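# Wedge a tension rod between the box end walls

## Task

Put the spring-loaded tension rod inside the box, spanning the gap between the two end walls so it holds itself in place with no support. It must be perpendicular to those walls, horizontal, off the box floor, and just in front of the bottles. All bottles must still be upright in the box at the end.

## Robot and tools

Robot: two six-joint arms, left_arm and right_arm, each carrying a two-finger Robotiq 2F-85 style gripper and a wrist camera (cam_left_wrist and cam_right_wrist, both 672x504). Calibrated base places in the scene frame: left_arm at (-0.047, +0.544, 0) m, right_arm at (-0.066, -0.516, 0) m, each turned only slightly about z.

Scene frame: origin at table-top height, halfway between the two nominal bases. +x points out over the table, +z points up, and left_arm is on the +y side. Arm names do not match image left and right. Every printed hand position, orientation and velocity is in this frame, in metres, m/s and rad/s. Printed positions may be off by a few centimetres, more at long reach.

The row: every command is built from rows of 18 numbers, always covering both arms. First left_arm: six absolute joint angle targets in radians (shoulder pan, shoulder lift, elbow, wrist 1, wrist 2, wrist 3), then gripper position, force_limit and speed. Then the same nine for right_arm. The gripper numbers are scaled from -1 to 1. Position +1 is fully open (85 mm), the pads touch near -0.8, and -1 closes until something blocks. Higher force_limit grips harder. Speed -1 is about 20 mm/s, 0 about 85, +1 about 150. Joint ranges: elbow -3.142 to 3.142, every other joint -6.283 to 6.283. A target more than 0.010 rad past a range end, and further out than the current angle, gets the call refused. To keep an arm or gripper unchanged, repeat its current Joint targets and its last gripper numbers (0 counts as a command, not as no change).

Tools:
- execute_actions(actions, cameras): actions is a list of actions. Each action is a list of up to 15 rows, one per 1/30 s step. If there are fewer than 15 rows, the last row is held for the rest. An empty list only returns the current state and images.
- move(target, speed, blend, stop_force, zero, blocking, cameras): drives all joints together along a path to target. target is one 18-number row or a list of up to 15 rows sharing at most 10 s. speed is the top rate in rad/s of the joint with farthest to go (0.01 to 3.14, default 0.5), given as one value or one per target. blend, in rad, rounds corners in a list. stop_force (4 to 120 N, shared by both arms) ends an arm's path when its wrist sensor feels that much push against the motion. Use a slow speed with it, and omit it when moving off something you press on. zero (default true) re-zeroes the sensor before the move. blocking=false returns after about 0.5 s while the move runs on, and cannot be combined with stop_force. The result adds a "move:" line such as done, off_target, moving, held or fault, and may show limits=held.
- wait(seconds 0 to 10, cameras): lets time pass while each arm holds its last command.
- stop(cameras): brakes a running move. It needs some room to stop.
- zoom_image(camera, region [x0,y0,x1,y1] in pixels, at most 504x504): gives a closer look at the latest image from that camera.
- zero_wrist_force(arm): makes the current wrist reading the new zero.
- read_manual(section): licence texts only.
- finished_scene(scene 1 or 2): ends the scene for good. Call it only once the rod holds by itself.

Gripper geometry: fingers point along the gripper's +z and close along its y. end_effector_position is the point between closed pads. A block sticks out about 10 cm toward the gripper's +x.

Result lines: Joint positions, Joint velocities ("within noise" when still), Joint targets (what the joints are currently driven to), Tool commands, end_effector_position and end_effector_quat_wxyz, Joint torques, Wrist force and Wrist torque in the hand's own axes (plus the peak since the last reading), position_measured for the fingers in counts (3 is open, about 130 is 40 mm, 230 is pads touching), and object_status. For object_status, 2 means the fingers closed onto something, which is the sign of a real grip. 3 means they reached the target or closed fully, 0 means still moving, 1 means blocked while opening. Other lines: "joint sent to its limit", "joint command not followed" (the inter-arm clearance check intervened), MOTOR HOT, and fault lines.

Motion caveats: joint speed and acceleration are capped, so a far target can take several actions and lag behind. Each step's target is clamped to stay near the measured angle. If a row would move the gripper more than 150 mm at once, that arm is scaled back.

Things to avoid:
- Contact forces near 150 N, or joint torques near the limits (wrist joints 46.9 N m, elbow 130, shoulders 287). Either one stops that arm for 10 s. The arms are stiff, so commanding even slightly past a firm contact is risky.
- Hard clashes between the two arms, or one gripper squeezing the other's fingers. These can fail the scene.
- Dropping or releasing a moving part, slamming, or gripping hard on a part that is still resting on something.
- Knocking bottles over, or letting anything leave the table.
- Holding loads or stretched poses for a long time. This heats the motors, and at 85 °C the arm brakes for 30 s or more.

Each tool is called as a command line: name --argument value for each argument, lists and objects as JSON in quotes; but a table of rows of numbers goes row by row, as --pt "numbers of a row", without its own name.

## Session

Scene 1 is done. Starting scene 2.

execute_actions --actions '[]'

Scene clock: 0.00 s.
left_arm: end_effector_position=(+0.1907, +0.8312, +0.1483) position_measured=3 object_status=3 end_effector_quat_wxyz=(-0.024, +0.873, -0.486, -0.036) | right_arm: end_effector_position=(+0.3154, +0.0861, +0.4004) position_measured=3 object_status=3 end_effector_quat_wxyz=(-0.104, +0.252, +0.962, -0.002)
Joint positions: left_arm=[0.287 -2.076 2.596 -2.077 -1.486 -1.807] | right_arm=[4.32 -1.624 -1.712 -1.41 1.776 1.679]
Joint velocities: within noise
Joint torques (N m): no reading
Wrist force (N): no reading
Wrist torque (N m): no reading
Wrist force, peak (N): no reading
Joint targets: left_arm=[0.287 -2.076 2.596 -2.077 -1.486 -1.807] | right_arm=[4.320 -1.624 -1.712 -1.410 1.776 1.679]
Tool commands: left_gripper/position=+1.0 left_gripper/force_limit=+1.0 left_gripper/speed=+1.0 right_gripper/position=+1.0 right_gripper/force_limit=+1.0 right_gripper/speed=+1.0

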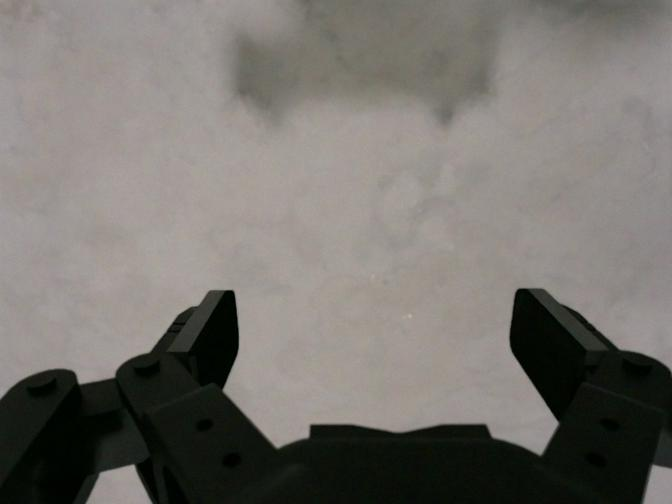

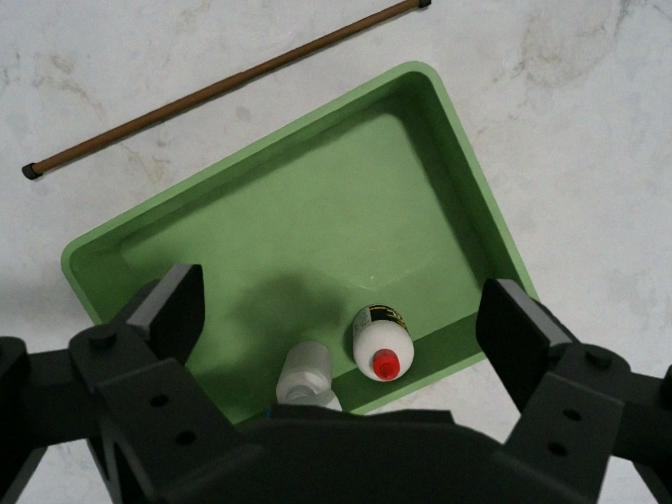

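move --pt "-0.64 -2.1987 2.2734 -1.6455 -1.53 -0.85 1 1 1 4.531 -1.354 -2.149 -1.226 1.673 0.894 1 1 1" --pt "-1.5681 -2.0617 2.5880 -2.0971 -1.5708 0.1237 1 1 1 4.7419 -1.0838 -2.5865 -1.0421 1.5708 0.1085 1 1 1" --speed 0.8 --blend '[0.3, 0]'

Scene clock: 27.97 s.
left_arm: end_effector_position=(+0.1384, +0.2252, +0.1501) position_measured=3 object_status=3 end_effector_quat_wxyz=(+0.000, +0.738, +0.675, +0.000) | right_arm: end_effector_position=(+0.1010, -0.1860, +0.1500) position_measured=3 object_status=3 end_effector_quat_wxyz=(+0.000, +0.675, -0.738, +0.000)
Joint positions: left_arm=[-1.568 -2.062 2.588 -2.097 -1.571 0.123] | right_arm=[4.742 -1.084 -2.586 -1.042 1.571 0.109]
Joint velocities: within noise
Joint torques (N m): left_arm=[-7.65 15.63 -30.02 -6.88 -4.55 3.96] | right_arm=[19.09 14.39 36.65 8.25 -2.06 -4.25]
Wrist force (N): left_arm=[-0.1 -0.2 -0.4] | right_arm=[0.1 0.7 0.6]
Wrist torque (N m): left_arm=[-0.05 -0.02 0.02] | right_arm=[0.11 -0.02 0.02]
Wrist force, peak (N): left_arm=[-2.5 0.7 1.2] | right_arm=[1.3 0.6 1.8]
Joint targets: left_arm=[-1.568 -2.062 2.588 -2.097 -1.571 0.124] | right_arm=[4.742 -1.084 -2.586 -1.042 1.571 0.108]
move: done

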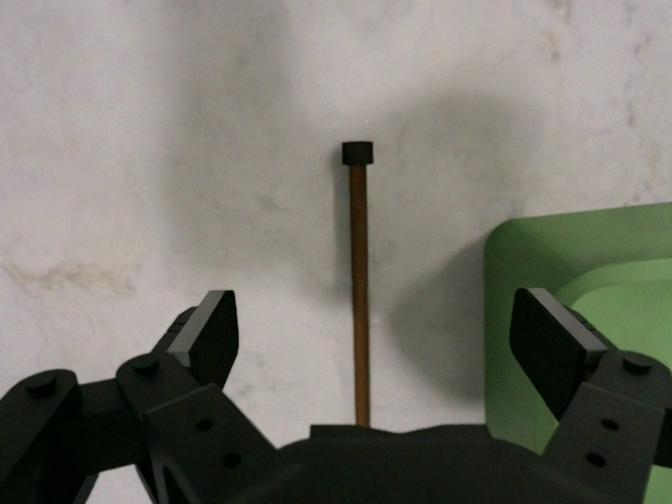

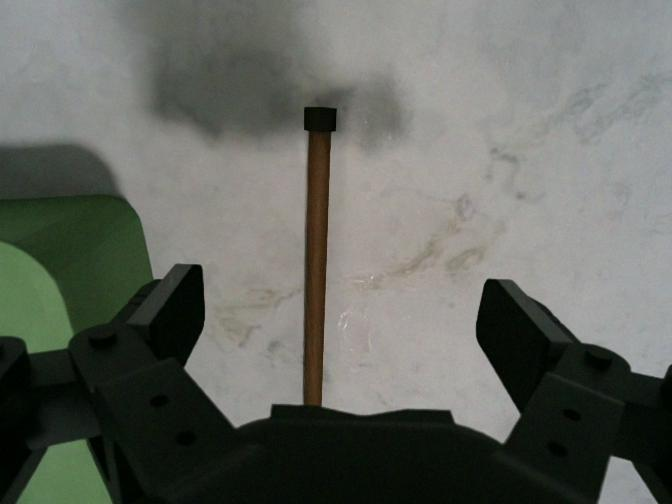

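move --pt "-1.5695 -1.8513 2.6913 -2.4108 -1.5708 0.0981 0 -0.4 0 4.7213 -1.2863 -2.6935 -0.7326 1.5708 0.0637 0 -0.4 0" --pt "-1.5695 -1.7351 2.7281 -2.5638 -1.5708 0.0981 0 -0.4 0 4.7213 -1.4028 -2.7305 -0.5791 1.5708 0.0637 0 -0.4 0" --speed '[0.3, 0.1]' --blend '[0.03, 0]'

Scene clock: 60.20 s.
left_arm: end_effector_position=(+0.1381, +0.2183, +0.0225) position_measured=129 object_status=3 end_effector_quat_wxyz=(+0.000, +0.730, +0.684, +0.000) | right_arm: end_effector_position=(+0.1078, -0.1860, +0.0225) position_measured=129 object_status=3 end_effector_quat_wxyz=(+0.000, +0.684, -0.729, +0.000)
Joint positions: left_arm=[-1.57 -1.735 2.728 -2.564 -1.571 0.098] | right_arm=[4.721 -1.403 -2.73 -0.579 1.571 0.064]
Joint velocities: within noise
Joint torques (N m): left_arm=[-10.17 3.27 -15.04 -6.94 -3.81 -3.44] | right_arm=[-18.72 -1.53 21.59 8.56 -1.41 -3.46]
Wrist force (N): left_arm=[-0.1 -0.3 -0.2] | right_arm=[-0.2 0.6 0.8]
Wrist torque (N m): left_arm=[-0.10 -0.02 0.06] | right_arm=[0.11 0.00 0.01]
Wrist force, peak (N): left_arm=[0.2 -0.4 -1.3] | right_arm=[0.3 0.2 1.3]
Joint targets: left_arm=[-1.569 -1.735 2.728 -2.564 -1.571 0.098] | right_arm=[4.721 -1.403 -2.730 -0.579 1.571 0.064]
move: done

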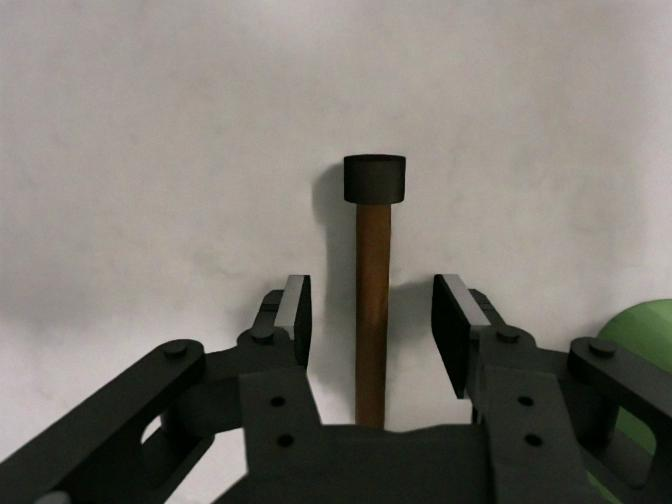

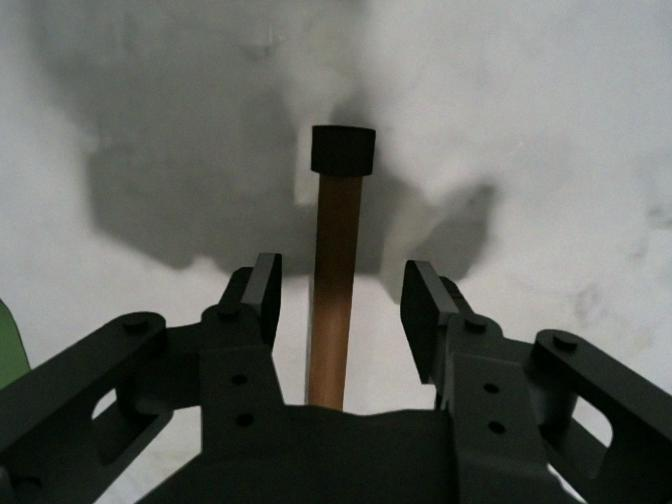

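move --target '[-1.5695, -1.7351, 2.7281, -2.5638, -1.5708, 0.0981, -1, -0.4, -1, 4.7213, -1.4028, -2.7305, -0.5791, 1.5708, 0.0637, -1, -0.4, -1]' --speed 0.1 --cameras '[]'

Scene clock: 63.90 s.
left_arm: end_effector_position=(+0.1381, +0.2183, +0.0225) position_measured=206 object_status=0 end_effector_quat_wxyz=(+0.000, +0.730, +0.684, +0.000) | right_arm: end_effector_position=(+0.1078, -0.1860, +0.0225) position_measured=201 object_status=2 end_effector_quat_wxyz=(+0.000, +0.684, -0.729, +0.000)
Joint positions: left_arm=[-1.57 -1.735 2.728 -2.564 -1.571 0.098] | right_arm=[4.721 -1.403 -2.731 -0.579 1.571 0.064]
Joint velocities: within noise
Joint torques (N m): left_arm=[-10.24 4.54 -18.8 -4.02 -3.11 -3.06] | right_arm=[-14.61 -3.61 26.79 5.95 1.12 -3.75]
Wrist force (N): left_arm=[0.3 -2.1 -2.1] | right_arm=[0.6 -5.9 -4.8]
Wrist torque (N m): left_arm=[-0.03 0.00 0.18] | right_arm=[0.25 0.01 0.15]
Wrist force, peak (N): left_arm=[0.3 -2.4 -2.1] | right_arm=[0.5 -6.0 -4.8]
Joint targets: left_arm=[-1.569 -1.735 2.728 -2.564 -1.571 0.098] | right_arm=[4.721 -1.403 -2.730 -0.579 1.571 0.064]
move: done
No camera images: "cameras" was empty.

move --pt "-1.5695 -1.9919 2.6202 -2.1991 -1.5708 0.0981 -1 -0.4 -1 4.7213 -1.1454 -2.6221 -0.9449 1.5708 0.0637 -1 -0.4 -1" --pt "-1.2560 -1.8543 2.3763 -2.0928 -1.5708 0.3696 -1 -0.4 -1 4.3682 -1.3112 -2.3603 -1.0409 1.5708 -0.3314 -1 -0.4 -1" --pt "-1.0526 -1.6292 2.1992 -2.1408 -1.5708 0.5300 -1 -0.4 -1 4.1489 -1.5596 -2.1541 -0.9987 1.5708 -0.5937 -1 -0.4 -1" --speed '[0.2, 0.25, 0.12]' --blend '[0.05, 0.05, 0]'

Scene clock: 94.53 s.
left_arm: end_effector_position=(+0.3969, +0.1533, +0.2000) position_measured=206 object_status=2 end_effector_quat_wxyz=(+0.000, +0.700, +0.714, +0.000) | right_arm: end_effector_position=(+0.4014, -0.1117, +0.2000) position_measured=201 object_status=2 end_effector_quat_wxyz=(+0.000, +0.714, -0.700, +0.000)
Joint positions: left_arm=[-1.053 -1.629 2.199 -2.141 -1.571 0.53] | right_arm=[4.149 -1.559 -2.154 -0.999 1.571 -0.593]
Joint velocities: within noise
Joint torques (N m): left_arm=[3.11 -21.68 -60.79 -10.05 -2.92 4.09] | right_arm=[-13.99 21.81 66.54 11.84 0.72 -3.9]
Wrist force (N): left_arm=[13.3 -0.4 0.5] | right_arm=[13.6 0.0 1.3]
Wrist torque (N m): left_arm=[-0.10 0.12 0.07] | right_arm=[0.09 0.10 -0.01]
Wrist force, peak (N): left_arm=[13.6 -0.9 0.2] | right_arm=[14.2 -0.1 0.9]
Joint targets: left_arm=[-1.053 -1.629 2.199 -2.141 -1.571 0.530] | right_arm=[4.149 -1.560 -2.154 -0.999 1.571 -0.594]
move: done

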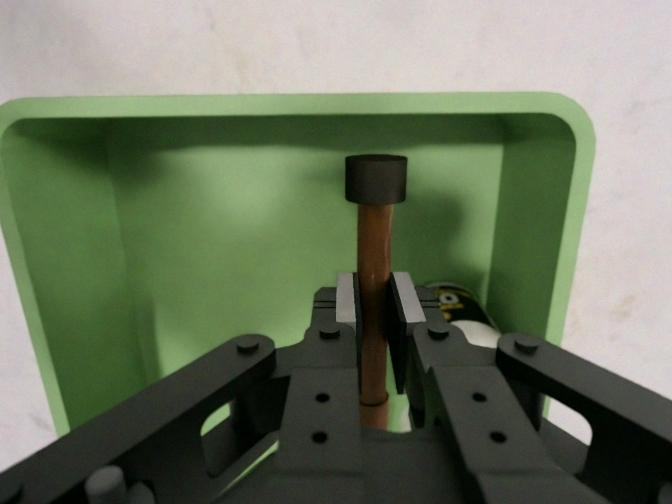

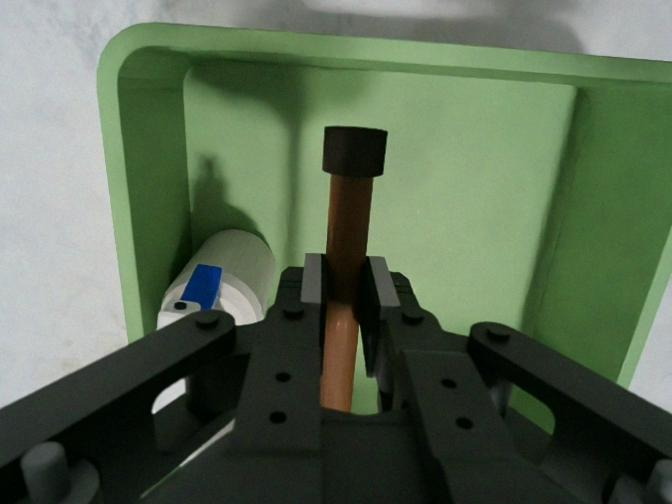

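zoom_image --camera "cam_right_wrist" --region '[250, 10, 450, 160]'

zoom_image --camera "cam_left_wrist" --region '[280, 80, 580, 380]'

zoom_image --camera "cam_right_wrist" --region '[100, 200, 300, 350]'

Scaled by 2.520.

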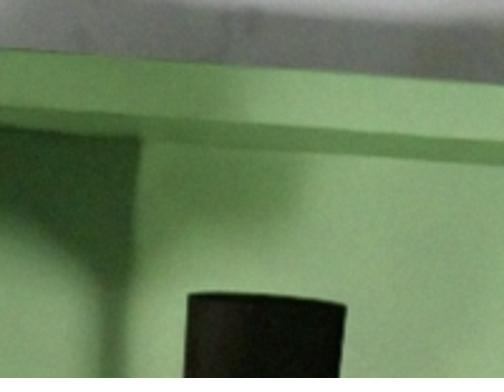

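Scaled by 1.680.

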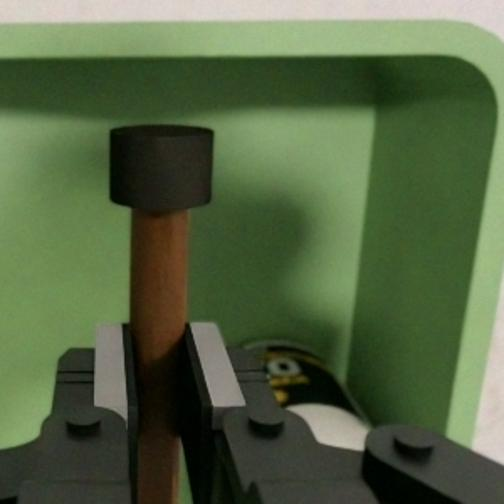

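Scaled by 2.520.

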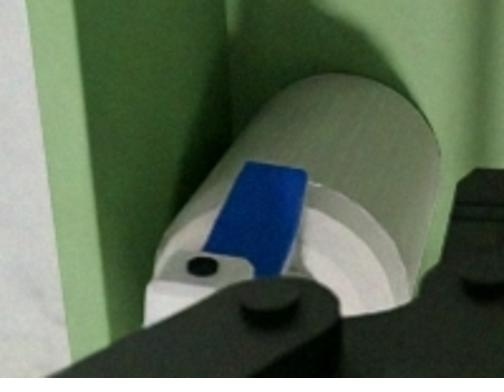

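move --pt "-1.0553 -1.5149 2.2624 -2.3183 -1.5708 0.5273 -1 -0.4 -1 4.1372 -1.6533 -2.2330 -0.8261 1.5708 -0.6054 -1 -0.4 -1" --pt "-1.0553 -1.4290 2.3030 -2.4448 -1.5708 0.5273 -1 -0.4 -1 4.1372 -1.7369 -2.2726 -0.7029 1.5708 -0.6054 -1 -0.4 -1" --pt "-1.0375 -1.4160 2.2868 -2.4417 -1.5708 0.5451 -1 -0.4 -1 4.1207 -1.7503 -2.2553 -0.7068 1.5708 -0.6219 -1 -0.4 -1" --speed '[0.15, 0.1, 0.012]' --blend '[0.03, 0.003, 0]' --stop_force 8

Scene clock: 154.87 s.
left_arm: end_effector_position=(+0.4121, +0.1454, +0.0650) position_measured=206 object_status=2 end_effector_quat_wxyz=(+0.000, +0.700, +0.714, +0.000) | right_arm: end_effector_position=(+0.4167, -0.1194, +0.0650) position_measured=201 object_status=2 end_effector_quat_wxyz=(+0.000, +0.714, -0.700, +0.000)
Joint positions: left_arm=[-1.037 -1.416 2.287 -2.442 -1.571 0.545] | right_arm=[4.121 -1.75 -2.255 -0.707 1.571 -0.622]
Joint velocities: within noise
Joint torques (N m): left_arm=[4.15 -29.52 -51.64 -5.22 -1.91 4.14] | right_arm=[-10.83 35.7 55.95 4.14 2.46 -3.39]
Wrist force (N): left_arm=[13.0 -0.8 0.4] | right_arm=[13.4 -0.6 1.2]
Wrist torque (N m): left_arm=[-0.13 0.07 0.11] | right_arm=[0.09 0.06 0.01]
Wrist force, peak (N): left_arm=[14.1 -0.7 0.3] | right_arm=[14.2 0.2 1.4]
Joint targets: left_arm=[-1.038 -1.416 2.287 -2.442 -1.571 0.545] | right_arm=[4.121 -1.750 -2.255 -0.707 1.571 -0.622]
move: done

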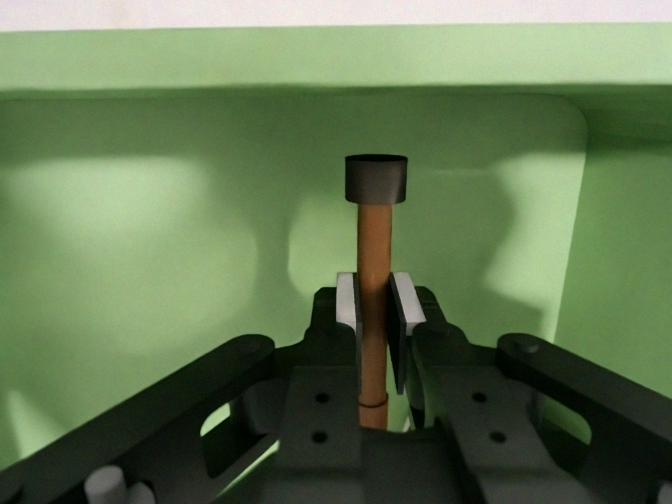

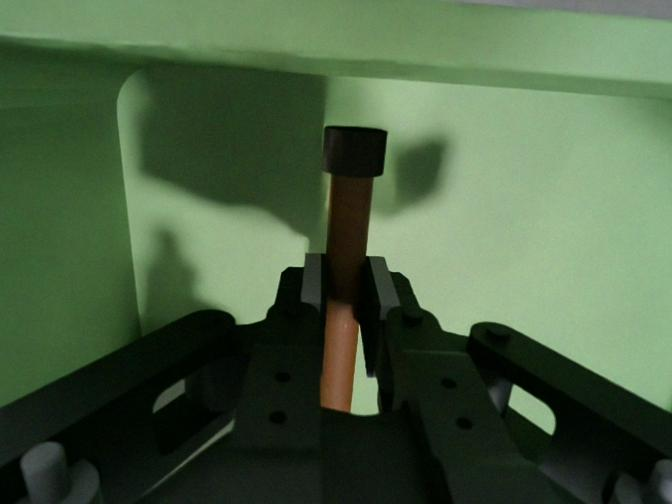

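move --pt "-1.0260 -1.4175 2.2886 -2.4421 -1.5708 0.5566 -1 -0.4 -1 4.1092 -1.7496 -2.2562 -0.7066 1.5708 -0.6334 -1 -0.4 -1" --pt "-1.0094 -1.4348 2.3101 -2.4462 -1.5708 0.5732 -1 -0.4 -1 4.0912 -1.7339 -2.2762 -0.7023 1.5708 -0.6514 -1 -0.4 -1" --speed '[0.012, 0.008]' --blend '[0.002, 0]' --stop_force 6

each speed must be a number from 0.01 to 3.14 (rad/s); nothing of the call was run

move --pt "-1.0260 -1.4175 2.2886 -2.4421 -1.5708 0.5566 -1 -0.4 -1 4.1092 -1.7496 -2.2562 -0.7066 1.5708 -0.6334 -1 -0.4 -1" --pt "-1.0094 -1.4348 2.3101 -2.4462 -1.5708 0.5732 -1 -0.4 -1 4.0912 -1.7339 -2.2762 -0.7023 1.5708 -0.6514 -1 -0.4 -1" --speed '[0.012, 0.01]' --blend '[0.002, 0]' --stop_force 6

Scene clock: 173.07 s.
left_arm: end_effector_position=(+0.4159, +0.1618, +0.0651) position_measured=206 object_status=2 end_effector_quat_wxyz=(+0.000, +0.700, +0.714, +0.000) | right_arm: end_effector_position=(+0.4211, -0.1356, +0.0650) position_measured=201 object_status=2 end_effector_quat_wxyz=(+0.000, +0.714, -0.700, +0.000)
Joint positions: left_arm=[-1.017 -1.427 2.301 -2.444 -1.571 0.566] | right_arm=[4.099 -1.741 -2.268 -0.704 1.571 -0.644]
Joint velocities: within noise
Joint torques (N m): left_arm=[-13.98 -29.14 -48.33 -4.89 -1.49 -3.28] | right_arm=[24.15 32.53 54.11 4.01 -0.27 3.19]
Wrist force (N): left_arm=[8.1 -0.3 1.2] | right_arm=[8.4 -0.5 3.1]
Wrist torque (N m): left_arm=[-0.02 -0.05 0.09] | right_arm=[0.10 0.01 0.00]
Wrist force, peak (N): left_arm=[13.9 -0.8 0.4] | right_arm=[13.7 -0.5 1.3]
Joint targets: left_arm=[-1.017 -1.427 2.301 -2.444 -1.571 0.566] | right_arm=[4.099 -1.741 -2.268 -0.704 1.571 -0.644]
move: contact (left_arm, right_arm); path passed 1 of 2 targets

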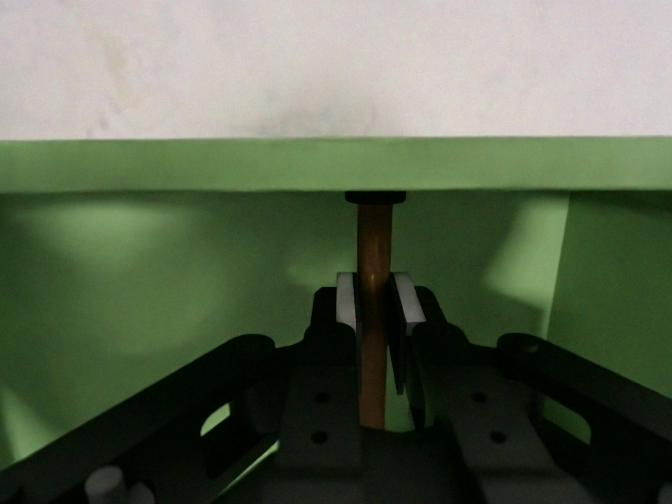

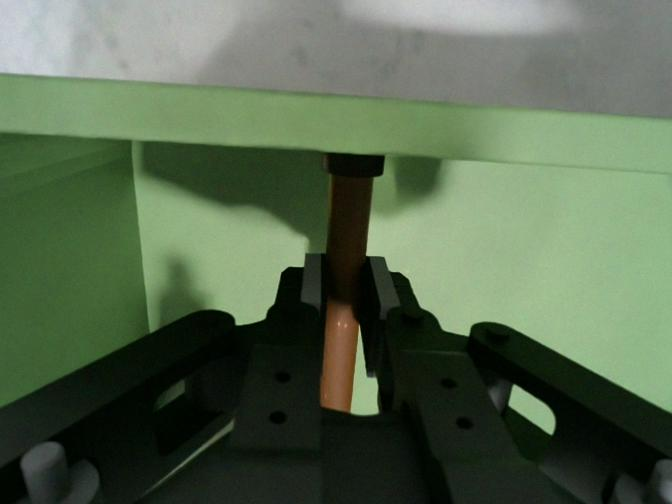

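execute_actions --actions '[[[-1.017, -1.427, 2.301, -2.444, -1.571, 0.566, -0.1, -0.4, -1, 4.099, -1.741, -2.268, -0.704, 1.571, -0.644, -0.1, -0.4, -1]], [[-1.017, -1.427, 2.301, -2.444, -1.571, 0.566, -0.1, -0.4, -1, 4.099, -1.741, -2.268, -0.704, 1.571, -0.644, -0.1, -0.4, -1]]]'

Scene clock: 177.13 s.
left_arm: end_effector_position=(+0.4155, +0.1618, +0.0647) position_measured=141 object_status=0 end_effector_quat_wxyz=(+0.000, +0.700, +0.714, +0.000) | right_arm: end_effector_position=(+0.4209, -0.1358, +0.0646) position_measured=141 object_status=3 end_effector_quat_wxyz=(+0.000, +0.715, -0.699, +0.000)
Joint positions: left_arm=[-1.017 -1.427 2.301 -2.444 -1.571 0.566] | right_arm=[4.099 -1.741 -2.268 -0.704 1.571 -0.644]
Joint velocities: within noise
Joint torques (N m): left_arm=[-7.49 -26.71 -22.59 -1.88 -3.81 -3.2] | right_arm=[6.58 32.63 28.73 1.11 1.67 -4.04]
Wrist force (N): left_arm=[0.0 -0.4 -0.3] | right_arm=[0.4 0.1 0.6]
Wrist torque (N m): left_arm=[-0.13 -0.06 0.04] | right_arm=[0.12 -0.07 -0.05]
Wrist force, peak (N): left_arm=[9.2 0.0 0.3] | right_arm=[9.1 -0.4 3.0]
Joint targets: left_arm=[-1.017 -1.427 2.301 -2.444 -1.571 0.566] | right_arm=[4.099 -1.741 -2.268 -0.704 1.571 -0.644]

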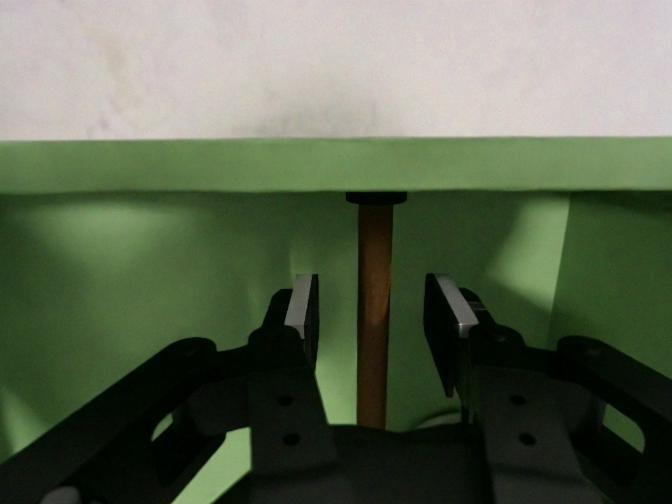

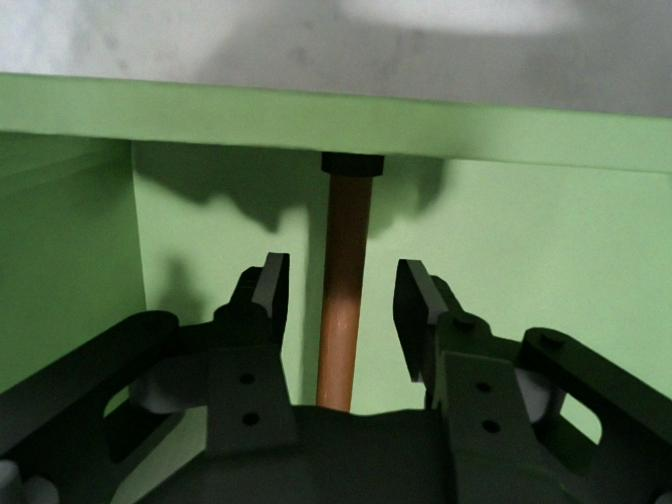

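move --pt "-1.017 -1.4981 2.2688 -2.3415 -1.571 0.566 -0.1 -0.4 -1 4.099 -1.6715 -2.2364 -0.8045 1.571 -0.644 -0.1 -0.4 -1" --pt "-1.017 -1.6434 2.1523 -2.0797 -1.571 0.566 -0.1 -0.4 -1 4.099 -1.5293 -2.1222 -1.0609 1.571 -0.644 -0.1 -0.4 -1" --speed '[0.08, 0.25]' --blend '[0.02, 0]'

Scene clock: 188.70 s.
left_arm: end_effector_position=(+0.4157, +0.1615, +0.2292) position_measured=141 object_status=3 end_effector_quat_wxyz=(+0.000, +0.700, +0.714, +0.000) | right_arm: end_effector_position=(+0.4209, -0.1357, +0.2298) position_measured=141 object_status=3 end_effector_quat_wxyz=(+0.000, +0.715, -0.700, +0.000)
Joint positions: left_arm=[-1.017 -1.643 2.152 -2.08 -1.571 0.566] | right_arm=[4.099 -1.529 -2.122 -1.061 1.571 -0.644]
Joint velocities: within noise
Joint torques (N m): left_arm=[2.03 -56.87 -56.89 -1.22 -3.47 -3.27] | right_arm=[-17.8 54.77 61.37 0.35 0.9 -3.59]
Wrist force (N): left_arm=[-0.2 0.1 -0.1] | right_arm=[0.7 0.3 0.6]
Wrist torque (N m): left_arm=[-0.04 0.01 0.03] | right_arm=[0.12 -0.10 -0.06]
Wrist force, peak (N): left_arm=[0.2 -0.2 -1.3] | right_arm=[0.8 0.0 1.5]
Joint targets: left_arm=[-1.017 -1.643 2.152 -2.080 -1.571 0.566] | right_arm=[4.099 -1.529 -2.122 -1.061 1.571 -0.644]
move: done

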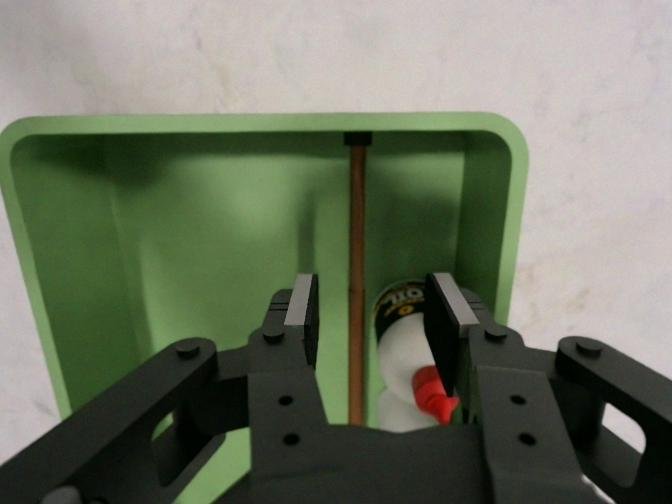

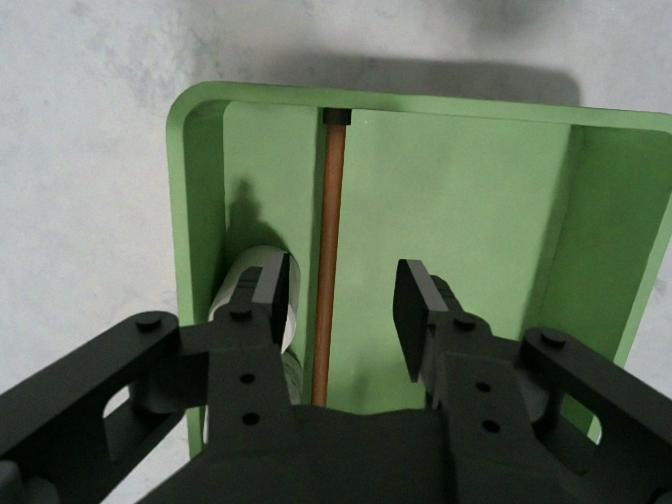

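The rod is holding by itself between the end walls, about 1 cm in front of the bottles, and both bottles are still standing.

finished_scene --scene 2

The scene is finished: the task was done.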